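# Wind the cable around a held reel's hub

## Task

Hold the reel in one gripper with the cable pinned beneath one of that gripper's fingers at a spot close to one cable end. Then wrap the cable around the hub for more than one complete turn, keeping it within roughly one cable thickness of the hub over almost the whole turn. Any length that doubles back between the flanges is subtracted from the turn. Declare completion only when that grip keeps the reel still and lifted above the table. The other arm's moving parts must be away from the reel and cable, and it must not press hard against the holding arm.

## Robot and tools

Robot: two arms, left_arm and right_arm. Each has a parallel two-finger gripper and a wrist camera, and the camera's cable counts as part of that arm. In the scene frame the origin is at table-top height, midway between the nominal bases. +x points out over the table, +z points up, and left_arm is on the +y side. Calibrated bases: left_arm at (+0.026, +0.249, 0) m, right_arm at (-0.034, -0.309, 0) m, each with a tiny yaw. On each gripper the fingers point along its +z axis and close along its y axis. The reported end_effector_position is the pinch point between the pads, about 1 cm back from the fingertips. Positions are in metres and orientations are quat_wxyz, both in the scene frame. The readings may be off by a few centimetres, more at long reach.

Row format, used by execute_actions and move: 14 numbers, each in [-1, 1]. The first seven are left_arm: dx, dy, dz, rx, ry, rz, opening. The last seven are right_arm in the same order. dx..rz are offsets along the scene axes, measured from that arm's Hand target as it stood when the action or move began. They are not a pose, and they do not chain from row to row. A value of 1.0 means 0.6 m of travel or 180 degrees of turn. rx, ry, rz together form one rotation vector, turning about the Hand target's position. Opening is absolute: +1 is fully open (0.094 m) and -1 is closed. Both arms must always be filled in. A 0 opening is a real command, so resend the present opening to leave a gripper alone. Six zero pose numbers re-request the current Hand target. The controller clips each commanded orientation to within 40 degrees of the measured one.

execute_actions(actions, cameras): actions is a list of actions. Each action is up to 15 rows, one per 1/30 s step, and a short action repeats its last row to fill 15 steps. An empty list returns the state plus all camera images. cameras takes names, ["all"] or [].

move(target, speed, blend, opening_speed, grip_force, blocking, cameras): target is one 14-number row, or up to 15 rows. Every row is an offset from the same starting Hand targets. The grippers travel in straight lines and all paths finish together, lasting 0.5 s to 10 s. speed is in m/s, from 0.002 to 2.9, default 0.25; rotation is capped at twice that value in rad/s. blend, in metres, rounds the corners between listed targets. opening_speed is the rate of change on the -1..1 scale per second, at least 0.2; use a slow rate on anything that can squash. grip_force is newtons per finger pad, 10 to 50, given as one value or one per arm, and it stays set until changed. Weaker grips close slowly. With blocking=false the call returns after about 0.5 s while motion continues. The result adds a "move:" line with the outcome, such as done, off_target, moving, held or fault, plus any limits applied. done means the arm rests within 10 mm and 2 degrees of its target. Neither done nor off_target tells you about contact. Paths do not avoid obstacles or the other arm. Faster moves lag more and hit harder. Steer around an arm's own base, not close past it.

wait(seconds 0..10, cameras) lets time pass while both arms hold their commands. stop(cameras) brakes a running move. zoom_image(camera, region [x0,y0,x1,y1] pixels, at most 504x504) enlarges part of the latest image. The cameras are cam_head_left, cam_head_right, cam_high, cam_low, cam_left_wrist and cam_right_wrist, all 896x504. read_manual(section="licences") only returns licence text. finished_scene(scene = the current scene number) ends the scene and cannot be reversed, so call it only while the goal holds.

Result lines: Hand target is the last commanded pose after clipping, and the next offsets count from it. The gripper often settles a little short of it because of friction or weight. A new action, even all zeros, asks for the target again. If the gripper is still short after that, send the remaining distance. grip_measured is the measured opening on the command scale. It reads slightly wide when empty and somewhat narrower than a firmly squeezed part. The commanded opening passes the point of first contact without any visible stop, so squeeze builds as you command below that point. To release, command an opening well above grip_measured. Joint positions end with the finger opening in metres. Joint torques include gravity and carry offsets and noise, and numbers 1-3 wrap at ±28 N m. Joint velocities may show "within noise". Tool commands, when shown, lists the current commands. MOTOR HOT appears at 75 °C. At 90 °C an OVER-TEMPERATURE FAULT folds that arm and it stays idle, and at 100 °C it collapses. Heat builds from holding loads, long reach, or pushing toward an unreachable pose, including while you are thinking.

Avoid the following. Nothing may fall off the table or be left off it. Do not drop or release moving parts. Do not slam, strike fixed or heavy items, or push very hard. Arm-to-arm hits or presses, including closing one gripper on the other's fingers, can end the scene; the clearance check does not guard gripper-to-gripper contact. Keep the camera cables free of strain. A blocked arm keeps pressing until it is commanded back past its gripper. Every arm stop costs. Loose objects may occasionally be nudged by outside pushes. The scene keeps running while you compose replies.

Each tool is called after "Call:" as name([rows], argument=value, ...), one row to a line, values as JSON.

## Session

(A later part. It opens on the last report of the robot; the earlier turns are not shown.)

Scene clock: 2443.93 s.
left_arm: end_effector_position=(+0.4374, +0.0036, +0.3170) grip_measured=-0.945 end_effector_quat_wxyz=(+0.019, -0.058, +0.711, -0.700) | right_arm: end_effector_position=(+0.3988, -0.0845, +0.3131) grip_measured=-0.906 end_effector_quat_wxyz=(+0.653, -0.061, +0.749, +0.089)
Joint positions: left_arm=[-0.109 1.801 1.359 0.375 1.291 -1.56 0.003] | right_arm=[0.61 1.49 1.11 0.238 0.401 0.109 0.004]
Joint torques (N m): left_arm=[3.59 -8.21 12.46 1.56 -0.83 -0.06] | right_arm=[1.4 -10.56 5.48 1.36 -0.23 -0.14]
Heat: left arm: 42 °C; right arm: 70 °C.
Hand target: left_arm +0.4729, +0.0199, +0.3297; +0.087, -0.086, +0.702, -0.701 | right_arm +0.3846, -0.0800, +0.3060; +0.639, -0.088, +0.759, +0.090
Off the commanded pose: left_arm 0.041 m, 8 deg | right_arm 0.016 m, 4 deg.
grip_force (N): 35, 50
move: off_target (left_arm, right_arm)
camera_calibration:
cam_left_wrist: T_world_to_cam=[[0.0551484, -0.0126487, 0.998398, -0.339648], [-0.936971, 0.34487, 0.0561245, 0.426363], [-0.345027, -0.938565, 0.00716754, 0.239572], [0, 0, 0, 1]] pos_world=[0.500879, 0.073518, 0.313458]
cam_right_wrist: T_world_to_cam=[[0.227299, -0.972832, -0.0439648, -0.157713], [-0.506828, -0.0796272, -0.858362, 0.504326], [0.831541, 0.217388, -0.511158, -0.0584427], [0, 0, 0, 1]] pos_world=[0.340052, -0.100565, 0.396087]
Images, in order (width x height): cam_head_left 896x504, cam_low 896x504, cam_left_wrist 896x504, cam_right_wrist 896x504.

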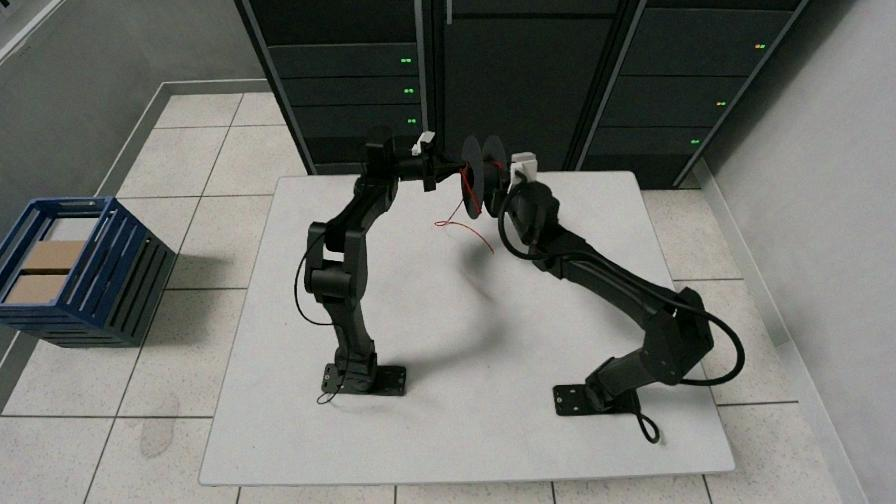

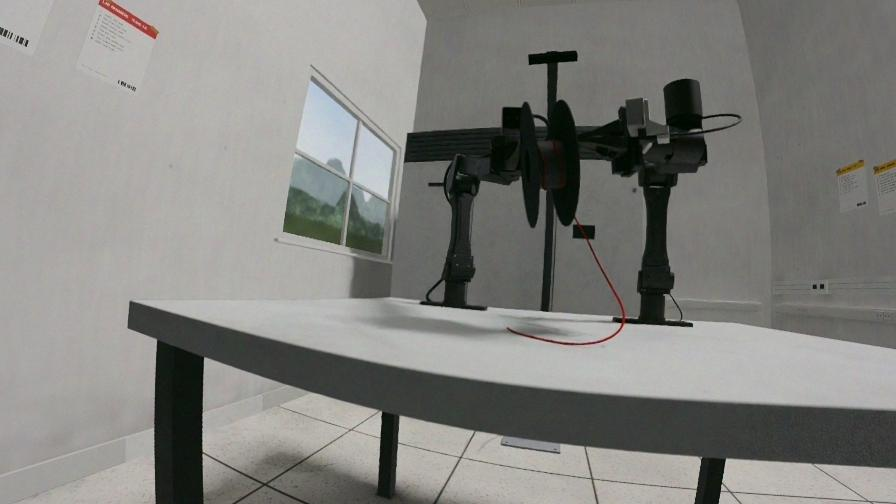

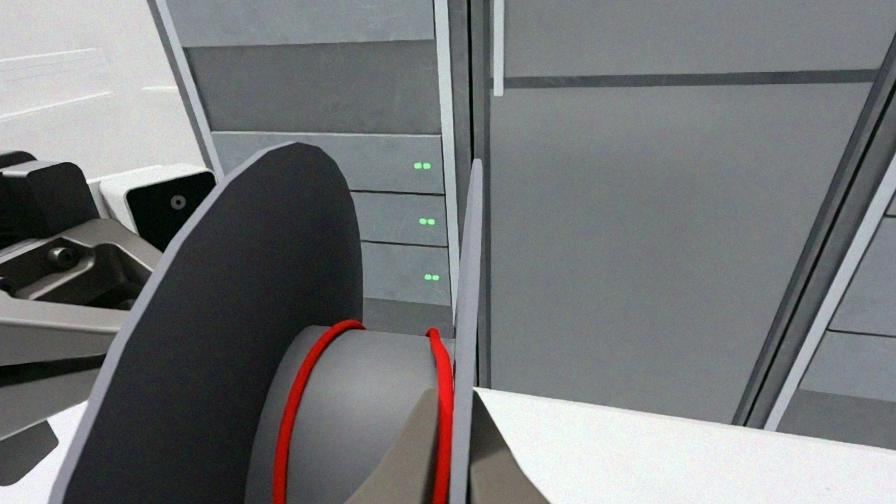

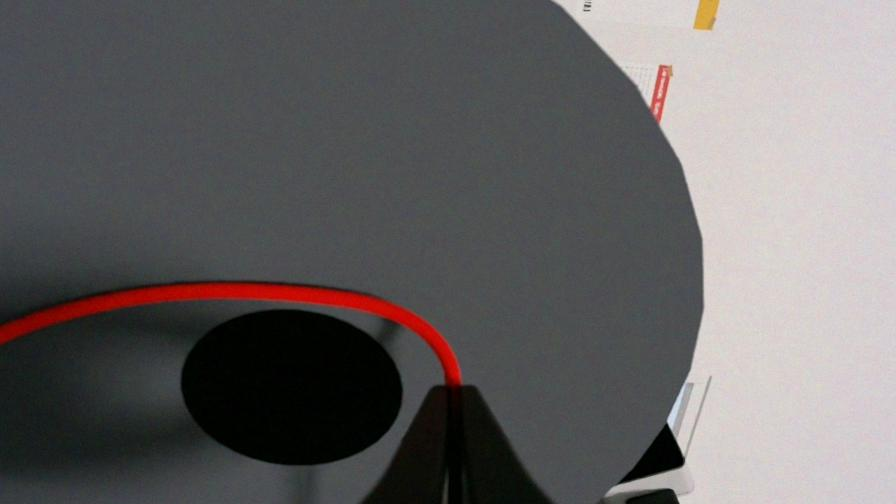

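Call:
move([
  [-0.113,0.0235,-0.13,0,0,0,-1,0,0,0.09,0,0,0,-1],
  [-0.155,-0.0115,-0.313,0,0,0,-1,-0.031,0,0.148,0,0,0,-1],
  [-0.1465,-0.108,-0.38,0,0,0,-1,-0.048,0,0.173,0,0,0,-1],
], speed=0.15, blend=[0.015,0.015,0], cameras=["cam_head_left","cam_low","cam_left_wrist","cam_right_wrist"])

Scene clock: 2493.10 s.
left_arm: end_effector_position=(+0.3799, -0.0435, +0.1040) grip_measured=-0.945 end_effector_quat_wxyz=(+0.082, -0.086, +0.704, -0.700) | right_arm: end_effector_position=(+0.3596, -0.0779, +0.3626) grip_measured=-0.906 end_effector_quat_wxyz=(+0.598, -0.112, +0.791, +0.064)
Joint positions: left_arm=[-0.302 2.156 0.738 1.407 0.969 -1.567 0.003] | right_arm=[0.682 1.421 1.397 -0.284 0.426 0.097 0.004]
Joint torques (N m): left_arm=[-0.08 -7.36 6.52 1.48 -0.08 -0.02] | right_arm=[0.5 -9.36 10.7 2.4 0.13 0.1]
Heat: left arm: 44 °C; right arm: 63 °C.
Hand target: left_arm +0.3849, -0.0449, +0.1016; +0.087, -0.086, +0.702, -0.701 | right_arm +0.3557, -0.0800, +0.4099; +0.639, -0.087, +0.759, +0.090
Off the commanded pose: left_arm 0.006 m, 1 deg | right_arm 0.047 m, 7 deg.
grip_force (N): 35, 50
move: off_target (right_arm)
camera_calibration:
cam_left_wrist: T_world_to_cam=[[0.00625822, -0.00451639, 0.99997, -0.105716], [-0.975047, 0.221884, 0.00710438, 0.414855], [-0.221909, -0.975063, -0.00301509, 0.129764], [0, 0, 0, 1]] pos_world=[0.433961, 0.034001, 0.103157]
cam_right_wrist: T_world_to_cam=[[0.274854, -0.960723, 0.0382871, -0.18615], [-0.602492, -0.203127, -0.771844, 0.520866], [0.749306, 0.189077, -0.634658, 0.0701297], [0, 0, 0, 1]] pos_world=[0.312433, -0.0862962, 0.453662]
Images, in order (width x height): cam_head_left 896x504, cam_low 896x504, cam_left_wrist 896x504, cam_right_wrist 896x504.

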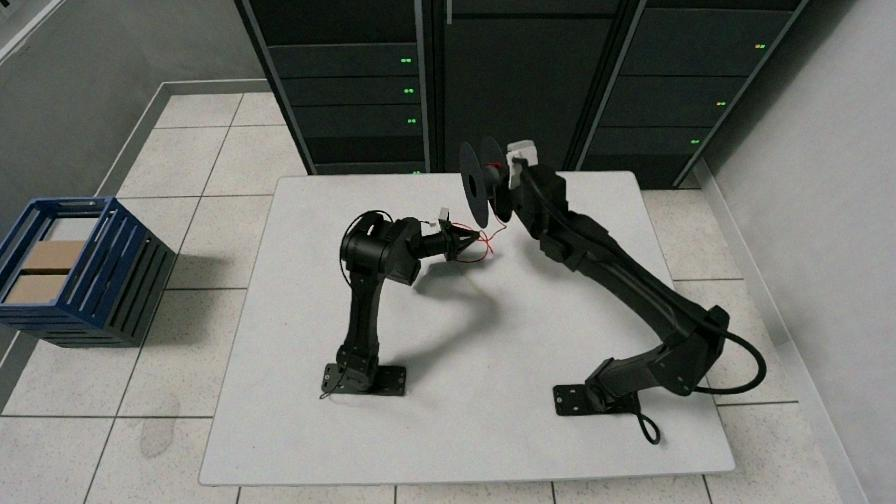

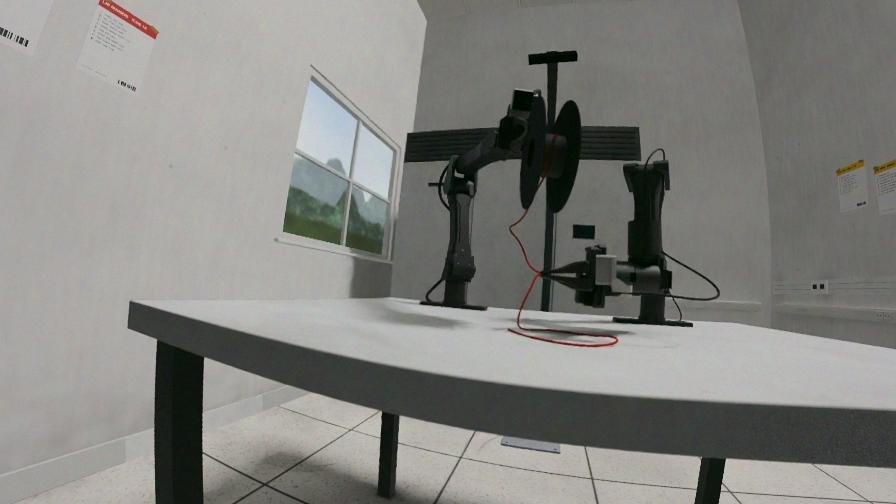

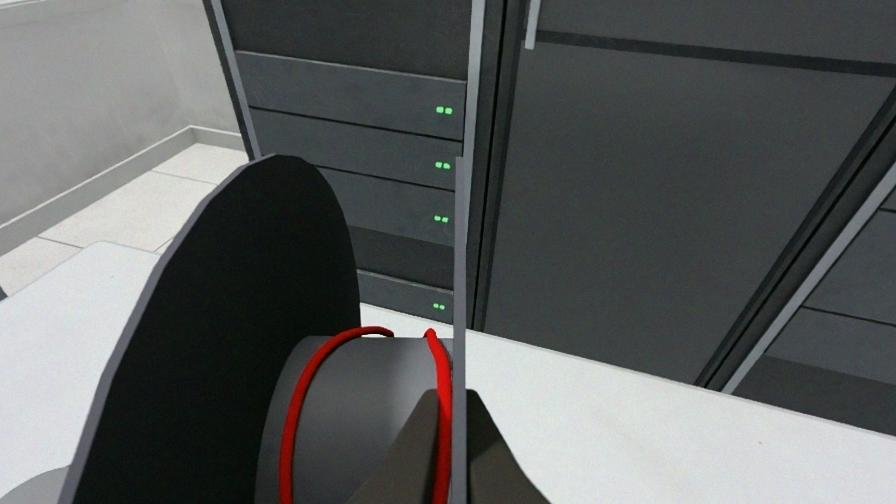

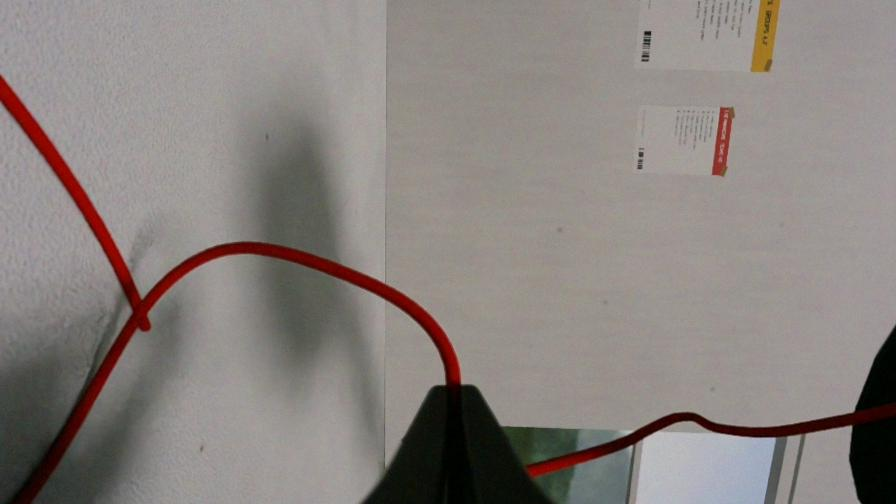

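Call:
zoom_image(camera="cam_low", region=[470, 90, 650, 330])

Call:
zoom_image(camera="cam_head_left", region=[420, 130, 560, 290])

Scaled by 2.100 from the camera's 896x504 image, which has a finer 1280x720 frame.

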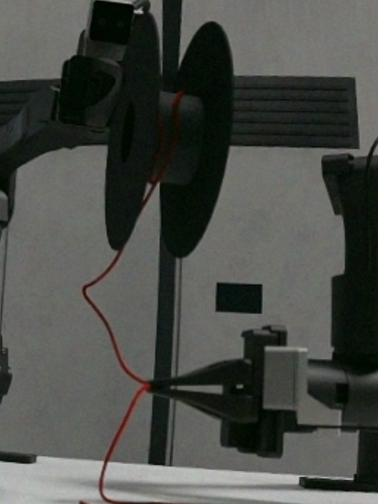

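Scaled by 3.150 from the camera's 896x504 image, which has a finer 1280x720 frame.

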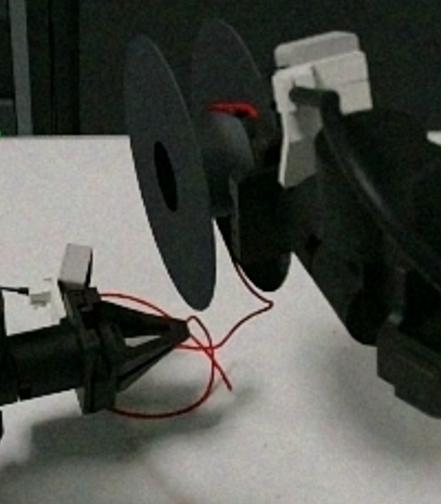

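Call:
move(target=[-0.0767,0.098,0.0073,0,0,0,-1,-0.051,0,0.0167,0,0,0,-1], speed=0.12, cameras=["cam_head_left","cam_low"])

Call:
zoom_image(camera="cam_low", region=[470, 80, 670, 330])

Call:
zoom_image(camera="cam_head_left", region=[420, 130, 560, 290])

Scene clock: 2528.70 s.
left_arm: end_effector_position=(+0.3422, +0.0124, +0.0935) grip_measured=-0.945 end_effector_quat_wxyz=(+0.067, -0.109, +0.710, -0.693) | right_arm: end_effector_position=(+0.3291, -0.0758, +0.3777) grip_measured=-0.906 end_effector_quat_wxyz=(+0.602, -0.117, +0.787, +0.063)
Joint positions: left_arm=[-0.167 2.082 0.509 1.505 1.093 -1.568 0.003] | right_arm=[0.758 1.352 1.397 -0.352 0.496 0.108 0.004]
Joint torques (N m): left_arm=[0.43 -9.63 2.37 1.88 0.12 0.09] | right_arm=[0.36 -8.36 10.1 2.35 0.15 0.14]
Heat: left arm: 44 °C; right arm: 69 °C.
Hand target: left_arm +0.3390, +0.0140, +0.1060; +0.087, -0.086, +0.702, -0.701 | right_arm +0.3251, -0.0800, +0.4199; +0.639, -0.088, +0.759, +0.090
Off the commanded pose: left_arm 0.013 m, 4 deg | right_arm 0.043 m, 7 deg.
grip_force (N): 35, 50
move: off_target (left_arm, right_arm)
Images, in order (width x height): cam_head_left 896x504, cam_low 896x504.

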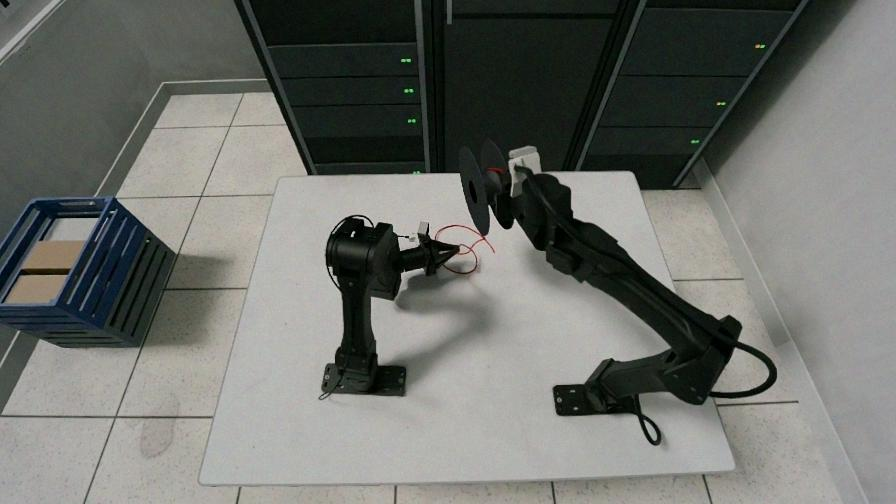

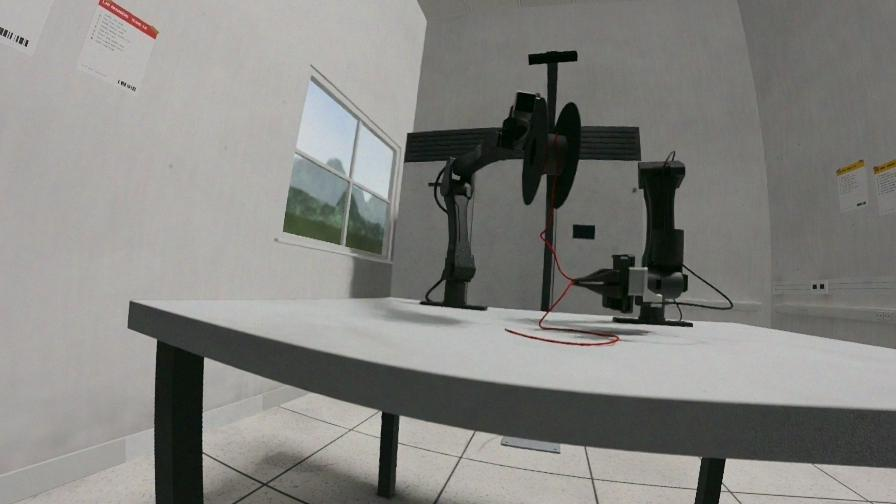

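Scaled by 2.016 from the camera's 896x504 image, which has a finer 1280x720 frame.

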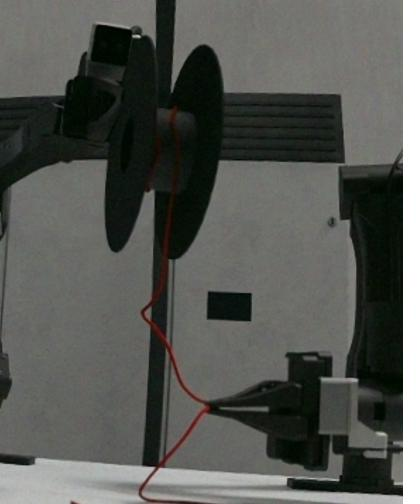

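Scaled by 3.150 from the camera's 896x504 image, which has a finer 1280x720 frame.

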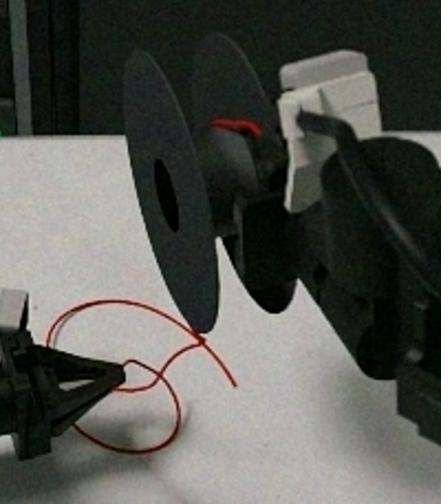

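Call:
move([
  [-0.0583,-0.0933,0.01,0,0,0,-1,0.088,0,-0.0167,0,0,0,-1],
  [-0.09,-0.133,0.153,0,0,0,-1,0.185,0,-0.033,0,0,0,-1],
  [-0.09,-0.088,0.198,0,0,0,-1,0.22,0,-0.053,0,0,0,-1],
], speed=0.14, blend=[0.015,0.01,0], cameras=["cam_head_left","cam_low","cam_left_wrist","cam_right_wrist"])

Call:
zoom_image(camera="cam_low", region=[480, 50, 680, 250])

Call:
zoom_image(camera="cam_head_left", region=[420, 100, 560, 260])

Scene clock: 2562.20 s.
left_arm: end_effector_position=(+0.2844, -0.0374, +0.2117) grip_measured=-0.945 end_effector_quat_wxyz=(+0.077, -0.104, +0.706, -0.696) | right_arm: end_effector_position=(+0.4488, -0.0826, +0.3456) grip_measured=-0.906 end_effector_quat_wxyz=(+0.596, -0.103, +0.793, +0.072)
Joint positions: left_arm=[-0.428 1.406 0.469 0.909 0.824 -1.586 0.003] | right_arm=[0.514 1.675 1.574 -0.192 0.264 0.07 0.004]
Joint torques (N m): left_arm=[0.35 -6.09 10.1 1.27 0.14 0.23] | right_arm=[-0.35 -8.85 11.4 2.68 -0.01 0.02]
Heat: left arm: 45 °C; right arm: 70 °C.
Hand target: left_arm +0.2849, -0.0388, +0.2249; +0.087, -0.086, +0.702, -0.702 | right_arm +0.4572, -0.0801, +0.3881; +0.639, -0.087, +0.759, +0.090
Off the commanded pose: left_arm 0.013 m, 2 deg | right_arm 0.043 m, 7 deg.
grip_force (N): 35, 50
move: off_target (left_arm, right_arm)
camera_calibration:
cam_left_wrist: T_world_to_cam=[[0.0392568, -0.00963108, 0.999183, -0.222107], [-0.978349, 0.20298, 0.0403948, 0.312769], [-0.203203, -0.979136, -0.00145424, 0.109102], [0, 0, 0, 1]] pos_world=[0.336886, 0.0412008, 0.20945]
cam_right_wrist: T_world_to_cam=[[0.269328, -0.962956, 0.0133726, -0.203598], [-0.609991, -0.18132, -0.771385, 0.565567], [0.745234, 0.199598, -0.636229, -0.00327365], [0, 0, 0, 1]] pos_world=[0.402265, -0.0928542, 0.436909]
Images, in order (width x height): cam_head_left 896x504, cam_low 896x504, cam_left_wrist 896x504, cam_right_wrist 896x504.

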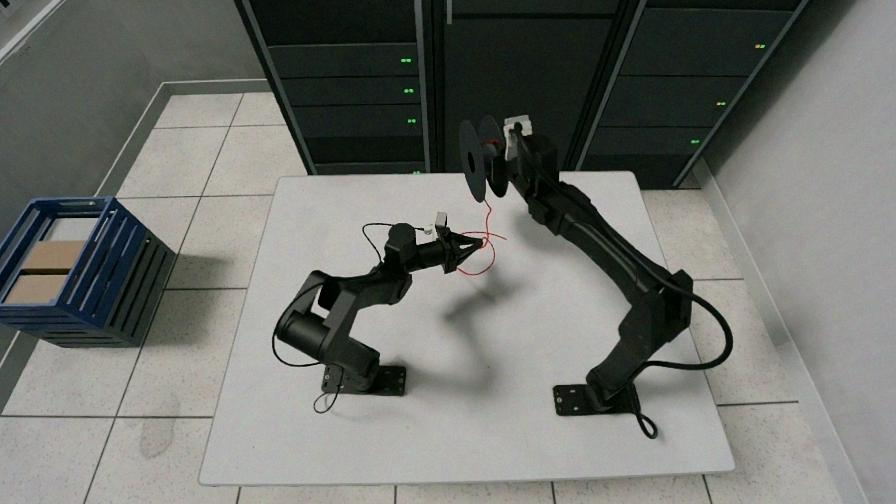

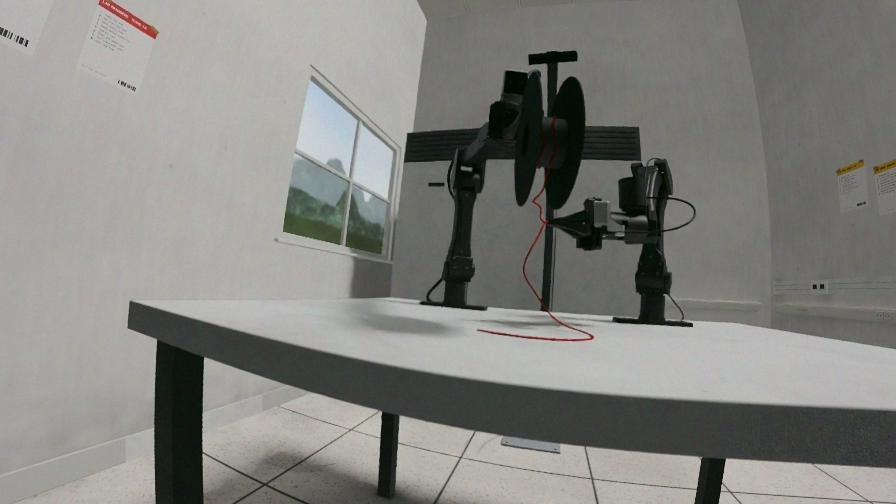

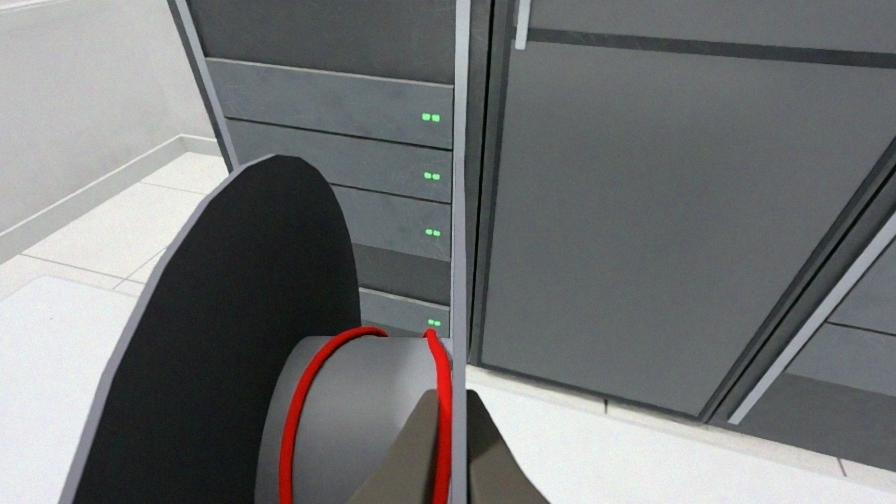

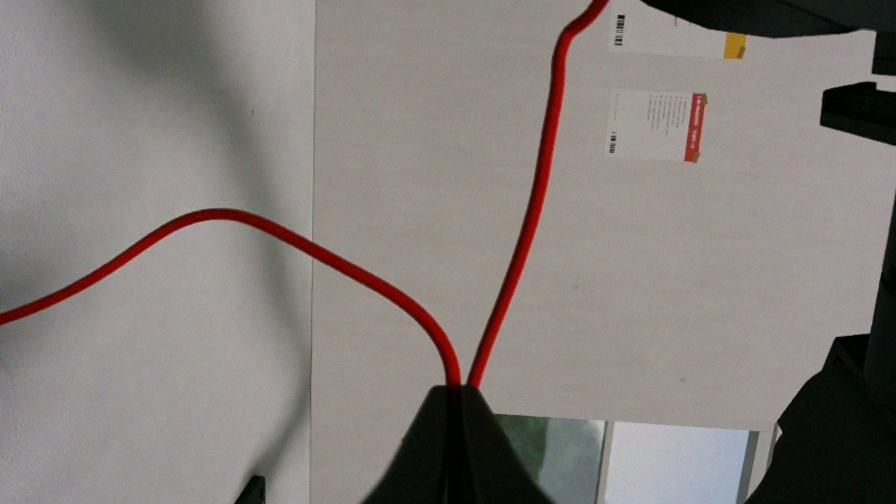

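Scaled by 2.520 from the camera's 896x504 image, which has a finer 1280x720 frame.

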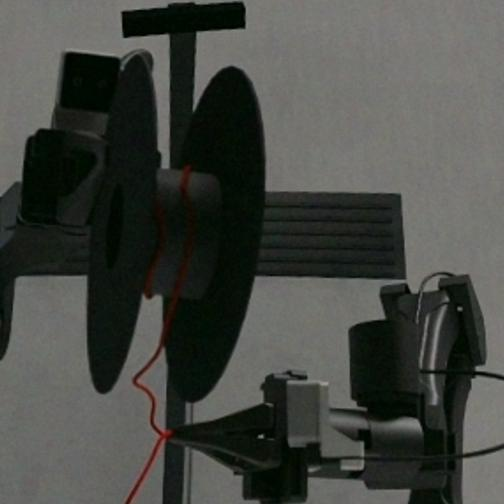

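Scaled by 3.150 from the camera's 896x504 image, which has a finer 1280x720 frame.

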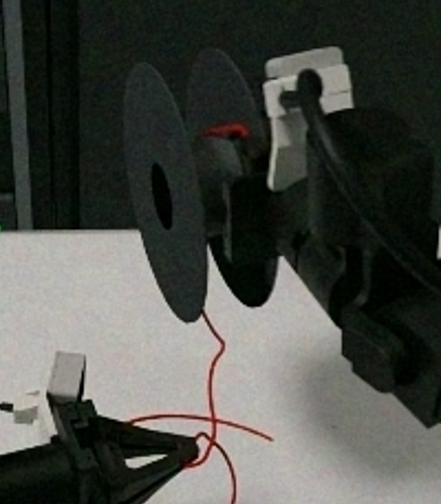

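Call:
move([
  [0.007,-0.009,-0.005,0,0,0,-1,0.0465,0,-0.008,0,0,0,-1],
  [0.0035,0.0245,0.092,0,0,0,-1,0.055,0,-0.028,0,0,0,-1],
], speed=0.1, blend=[0.005,0], cameras=["cam_head_left","cam_low","cam_left_wrist","cam_right_wrist"])

Call:
zoom_image(camera="cam_low", region=[480, 50, 680, 250])

Call:
zoom_image(camera="cam_head_left", region=[420, 100, 560, 260])

Scene clock: 2598.67 s.
left_arm: end_effector_position=(+0.2927, -0.0227, +0.2643) grip_measured=-0.946 end_effector_quat_wxyz=(+0.083, -0.113, +0.706, -0.694) | right_arm: end_effector_position=(+0.4787, -0.0774, +0.3404) grip_measured=-0.906 end_effector_quat_wxyz=(+0.601, -0.104, +0.788, +0.083)
Joint positions: left_arm=[-0.369 1.246 0.606 0.607 0.862 -1.585 0.003] | right_arm=[0.479 1.775 1.654 -0.153 0.213 0.065 0.004]
Joint torques (N m): left_arm=[0.23 -5.85 11.08 1.29 0.25 0.15] | right_arm=[-0.92 -9.17 9.83 2.82 0.09 0.01]
Heat: left arm: 42 °C; right arm: 76 °C. Fold the right arm in close to its base, or ease its load, before you think long.
Hand target: left_arm +0.2870, -0.0242, +0.2801; +0.087, -0.086, +0.702, -0.702 | right_arm +0.4902, -0.0801, +0.3714; +0.639, -0.087, +0.759, +0.090
Off the commanded pose: left_arm 0.017 m, 3 deg | right_arm 0.033 m, 6 deg.
MOTOR HOT: joint 4 (wrist pitch) of the right arm reports 76 °C; the controller's stop level is 90 °C. To cool a motor, set the load down, stop pushing, or move to a pose that needs little force.
grip_force (N): 35, 50
move: off_target (left_arm, right_arm)
camera_calibration:
cam_left_wrist: T_world_to_cam=[[0.0441335, -0.00990477, 0.998977, -0.276276], [-0.982341, 0.181557, 0.0451987, 0.315261], [-0.181819, -0.983331, -0.00171712, 0.118958], [0, 0, 0, 1]] pos_world=[0.343516, 0.0570009, 0.261948]
cam_right_wrist: T_world_to_cam=[[0.284325, -0.958728, 0.0000817869, -0.208962], [-0.598933, -0.177689, -0.780837, 0.578924], [0.748625, 0.221962, -0.624735, -0.0337555], [0, 0, 0, 1]] pos_world=[0.43142, -0.0899768, 0.430974]
Images, in order (width x height): cam_head_left 896x504, cam_low 896x504, cam_left_wrist 896x504, cam_right_wrist 896x504.

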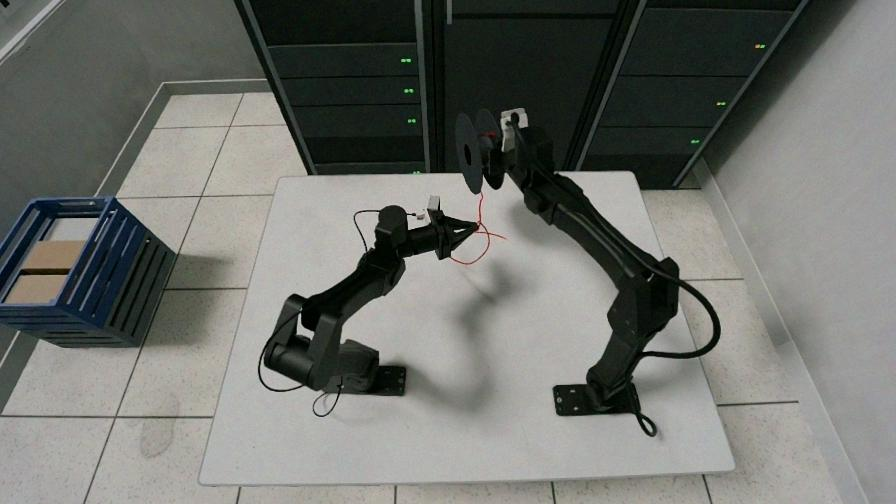

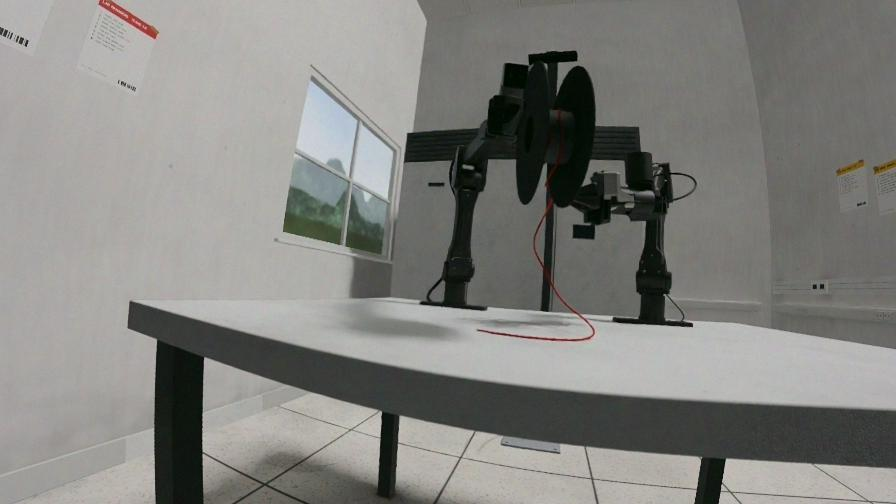

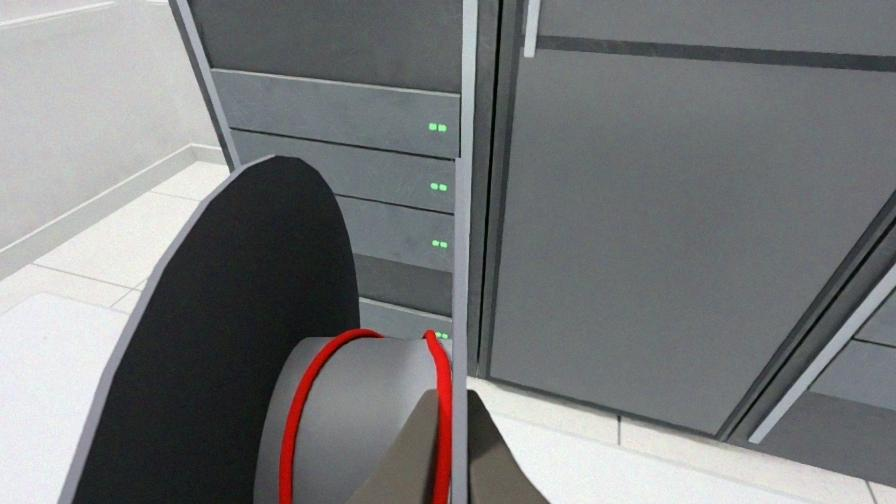

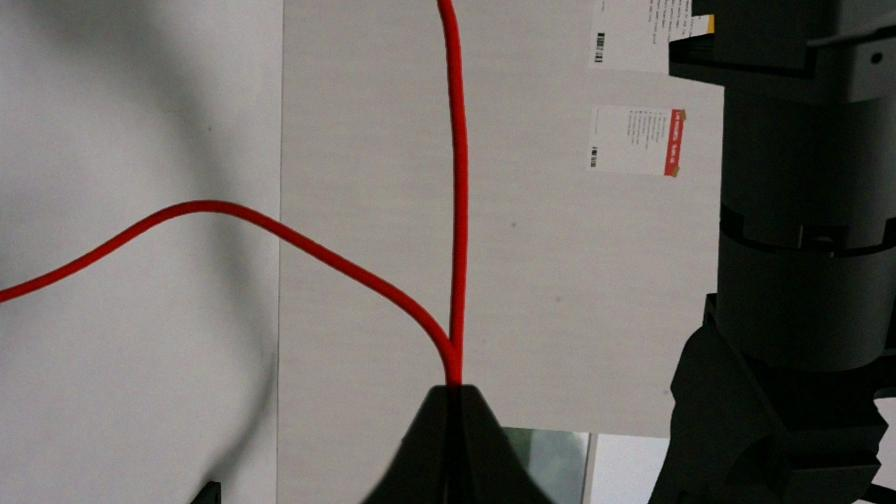

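Scaled by 2.520 from the camera's 896x504 image, which has a finer 1280x720 frame.

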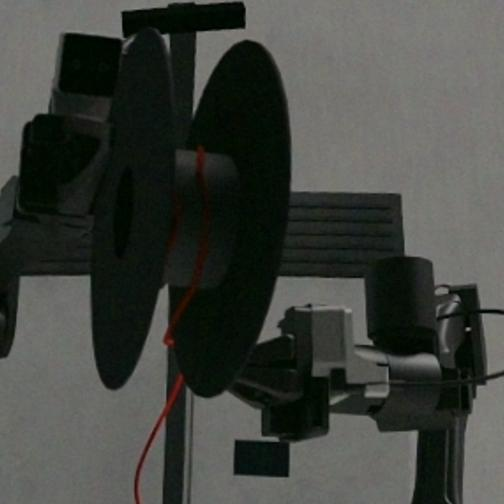

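Scaled by 3.150 from the camera's 896x504 image, which has a finer 1280x720 frame.

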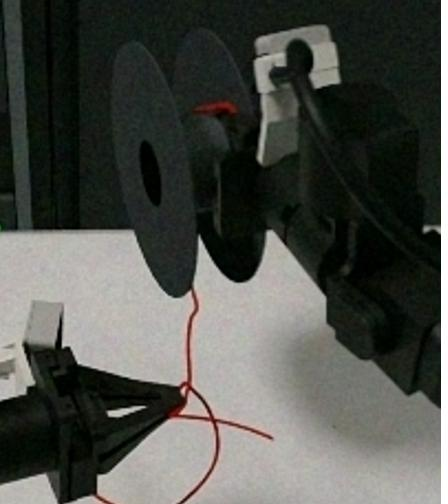

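Call:
move([
  [0.047,0.032,0.157,0,0,0,-1,-0.025,0,-0.037,0,0.02,0,-1],
  [0.118,0.037,0.235,0,0,0,-1,-0.077,0,-0.069,-0.0107,0.0431,0,-1],
  [0.215,-0.003,0.245,0,0,0,-1,-0.139,0,-0.09,-0.0107,0.0431,0,-1],
  [0.283,0.013,0.192,0,0,0,-1,-0.174,0,-0.102,-0.0107,0.0431,0,-1],
], speed=0.13, blend=[0.01,0.015,0.015,0], cameras=["cam_head_left","cam_low","cam_left_wrist","cam_right_wrist"])

Call:
zoom_image(camera="cam_head_left", region=[420, 100, 560, 260])

Scene clock: 2629.90 s.
left_arm: end_effector_position=(+0.4534, -0.0172, +0.3816) grip_measured=-0.946 end_effector_quat_wxyz=(+0.067, -0.103, +0.707, -0.696) | right_arm: end_effector_position=(+0.3903, -0.0794, +0.2909) grip_measured=-0.906 end_effector_quat_wxyz=(+0.563, -0.102, +0.817, +0.069)
Joint positions: left_arm=[-0.174 1.772 1.576 0.15 1.093 -1.579 0.003] | right_arm=[0.611 1.511 1.27 -0.147 0.35 0.137 0.004]
Joint torques (N m): left_arm=[0.54 -8.65 12.4 1.47 0.04 0.11] | right_arm=[0.49 -10.52 6.64 2.28 0.08 0.1]
Heat: left arm: 43 °C; right arm: 74 °C. Fold the right arm in close to its base, or ease its load, before you think long.
Hand target: left_arm +0.4569, -0.0162, +0.3952; +0.087, -0.086, +0.702, -0.701 | right_arm +0.3857, -0.0800, +0.3101; +0.585, -0.092, +0.802, +0.083
Off the commanded pose: left_arm 0.014 m, 3 deg | right_arm 0.020 m, 4 deg.
MOTOR HOT: still on. Joint 4 (wrist pitch) of the right arm reports 74 °C.
grip_force (N): 35, 50
move: off_target (left_arm, right_arm)
camera_calibration:
cam_left_wrist: T_world_to_cam=[[0.0522322, -0.00863582, 0.998598, -0.404083], [-0.974634, 0.217472, 0.0528595, 0.461008], [-0.217624, -0.976028, 0.00294228, 0.168384], [0, 0, 0, 1]] pos_world=[0.507065, 0.0606011, 0.378653]
cam_right_wrist: T_world_to_cam=[[0.265872, -0.963988, 0.00620579, -0.180669], [-0.670657, -0.189586, -0.717131, 0.495488], [0.692482, 0.186503, -0.696911, 0.0421318], [0, 0, 0, 1]] pos_world=[0.351162, -0.0880826, 0.385813]
Images, in order (width x height): cam_head_left 896x504, cam_low 896x504, cam_left_wrist 896x504, cam_right_wrist 896x504.

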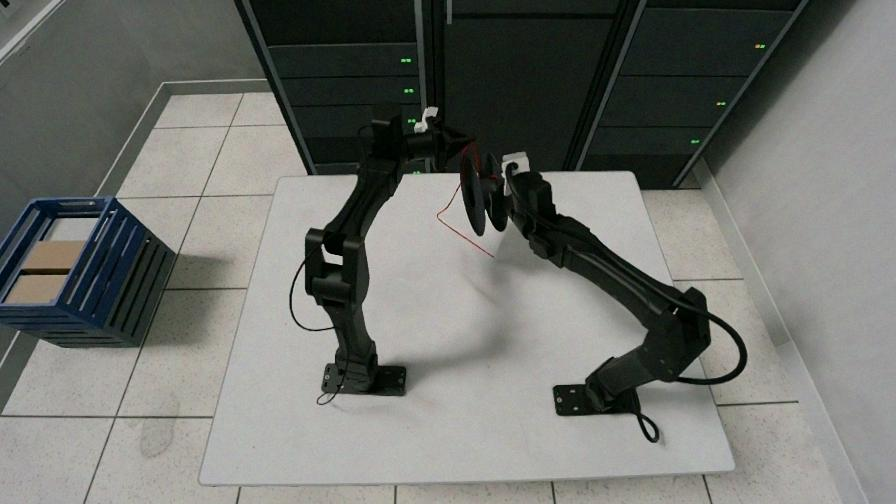

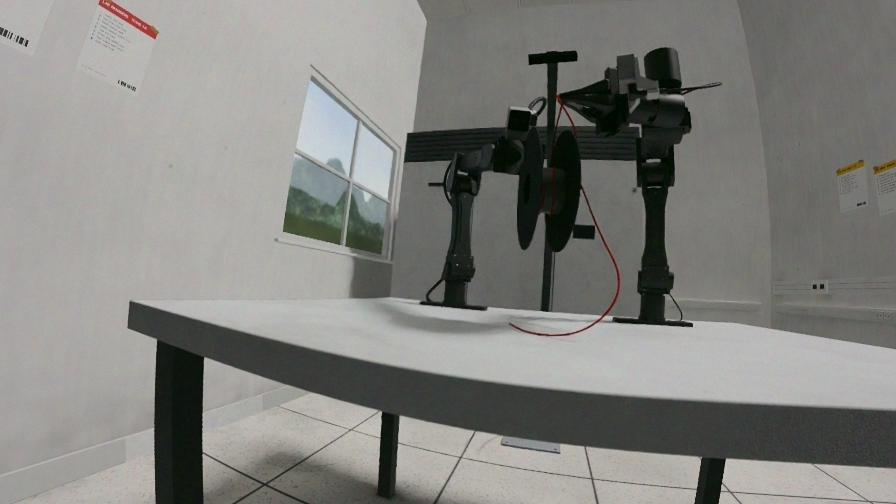

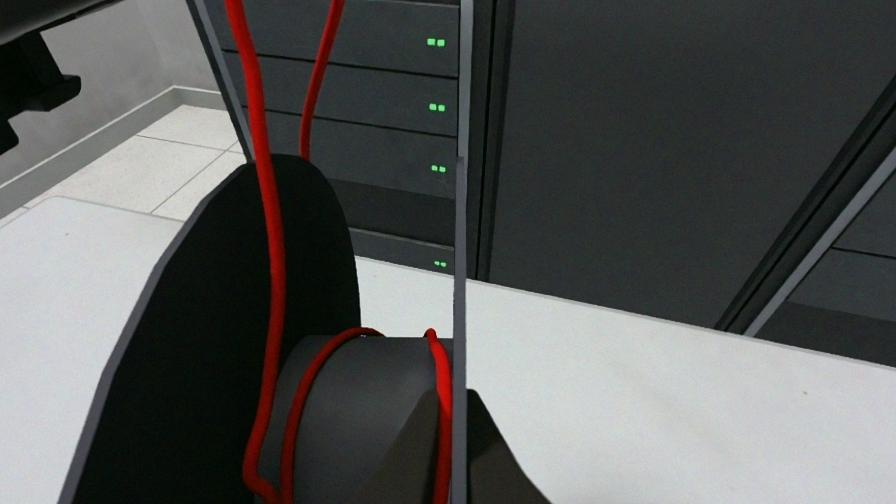

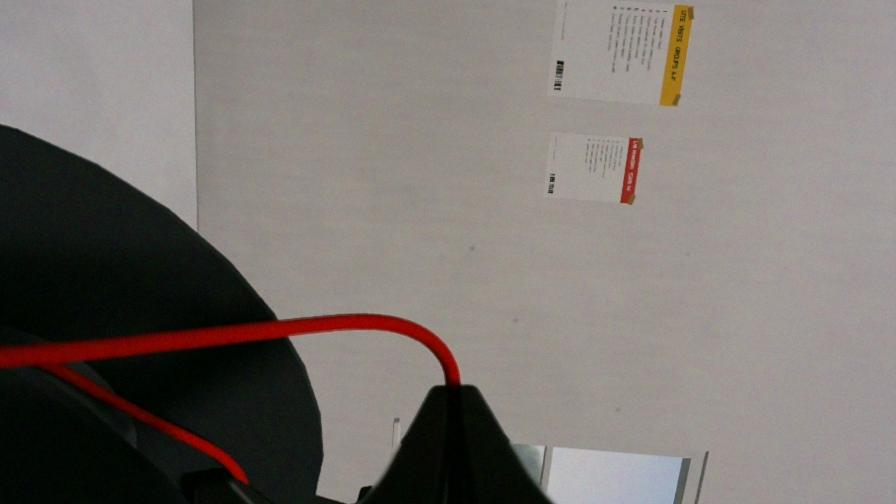

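Scaled by 3.150 from the camera's 896x504 image, which has a finer 1280x720 frame.

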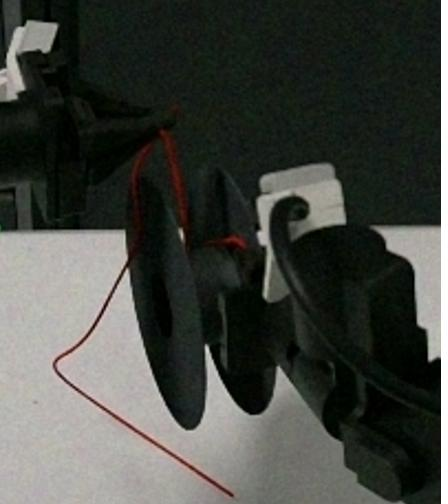

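Call:
move([
  [0.077,0.022,-0.055,0,0,0,-1,-0.023,0,0,0,0,0,-1],
  [0.12,0.041,-0.166,0,0,0,-1,-0.056,0,-0.003,0,0,0,-1],
], speed=0.13, blend=[0.015,0], cameras=["cam_head_left","cam_low","cam_left_wrist"])

Call:
zoom_image(camera="cam_low", region=[480, 80, 680, 280])

Scene clock: 2657.20 s.
left_arm: end_effector_position=(+0.4998, -0.0075, +0.3127) grip_measured=-0.946 end_effector_quat_wxyz=(+0.055, -0.035, +0.704, -0.707) | right_arm: end_effector_position=(+0.3651, -0.0823, +0.3011) grip_measured=-0.906 end_effector_quat_wxyz=(+0.584, -0.084, +0.805, +0.071)
Joint positions: left_arm=[-0.111 2.038 1.624 0.431 1.272 -1.559 0.003] | right_arm=[0.668 1.42 1.185 -0.111 0.431 0.166 0.004]
Joint torques (N m): left_arm=[2.91 -9.69 6.63 1.32 -0.78 0.03] | right_arm=[1.44 -10.26 6.35 1.68 -0.06 0.03]
Heat: left arm: 44 °C; right arm: 73 °C. Fold the right arm in close to its base, or ease its load, before you think long.
Hand target: left_arm +0.5289, +0.0083, +0.2955; +0.087, -0.086, +0.702, -0.701 | right_arm +0.3522, -0.0801, +0.3084; +0.585, -0.092, +0.802, +0.083
Off the commanded pose: left_arm 0.037 m, 7 deg | right_arm 0.015 m, 2 deg.
MOTOR HOT: still on. Joint 4 (wrist pitch) of the right arm reports 73 °C.
grip_force (N): 35, 50
move: off_target (left_arm, right_arm)
camera_calibration:
cam_left_wrist: T_world_to_cam=[[-0.0282719, 0.00138775, 0.999599, -0.29753], [-0.943968, 0.328919, -0.0271551, 0.518232], [-0.328825, -0.944357, -0.00798917, 0.247319], [0, 0, 0, 1]] pos_world=[0.562107, 0.0635138, 0.313459]
Images, in order (width x height): cam_head_left 896x504, cam_low 896x504, cam_left_wrist 896x504.

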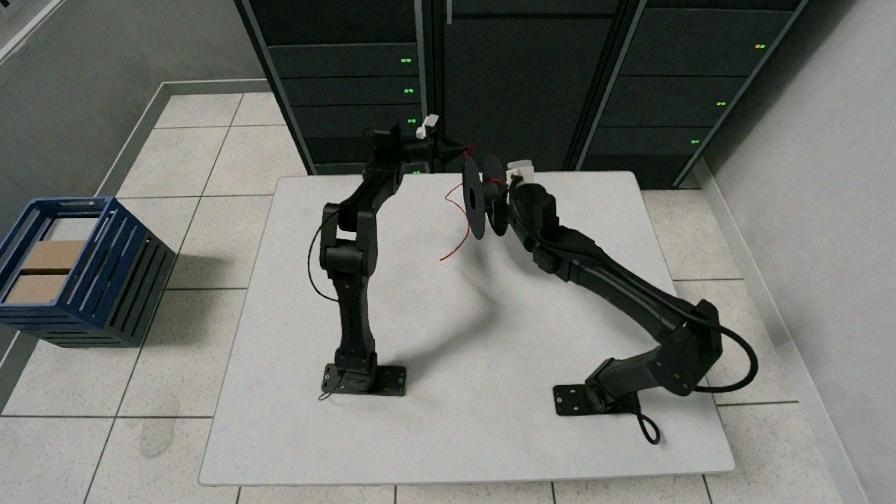

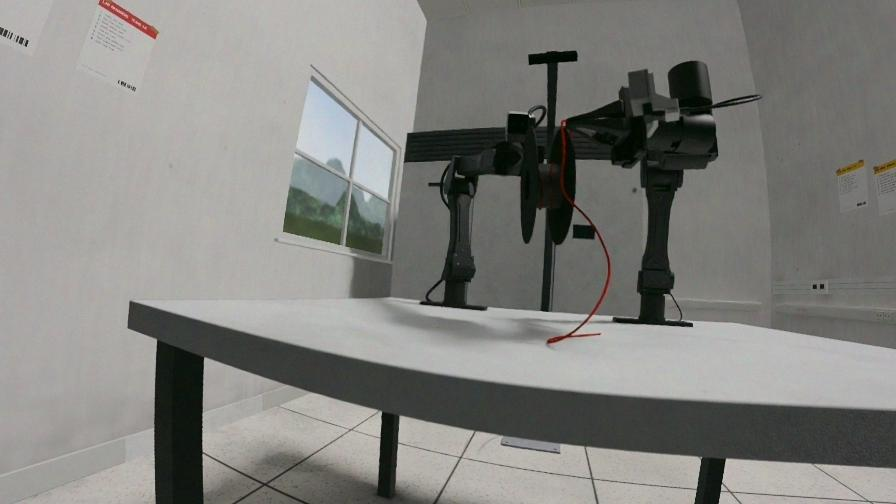

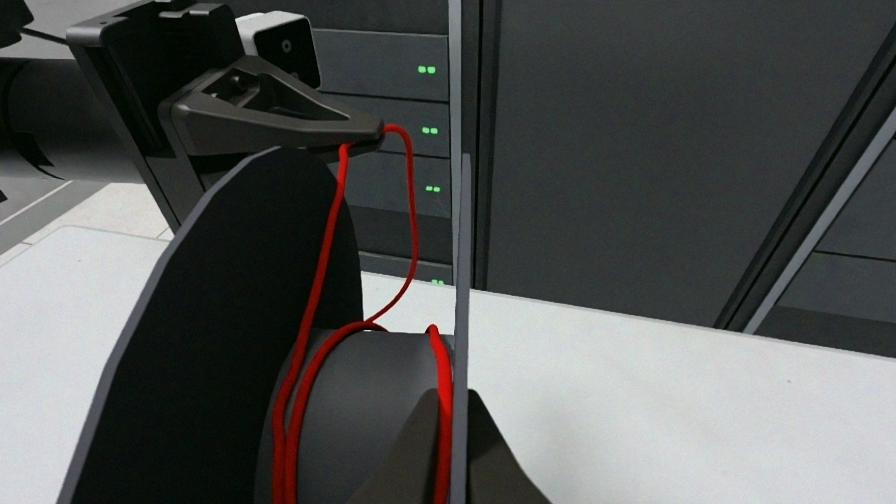

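Scaled by 2.520 from the camera's 896x504 image, which has a finer 1280x720 frame.

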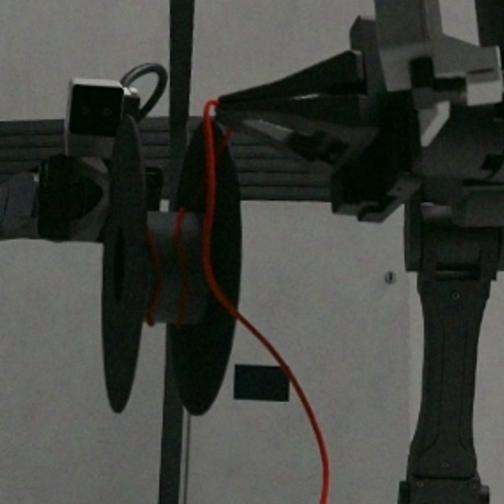

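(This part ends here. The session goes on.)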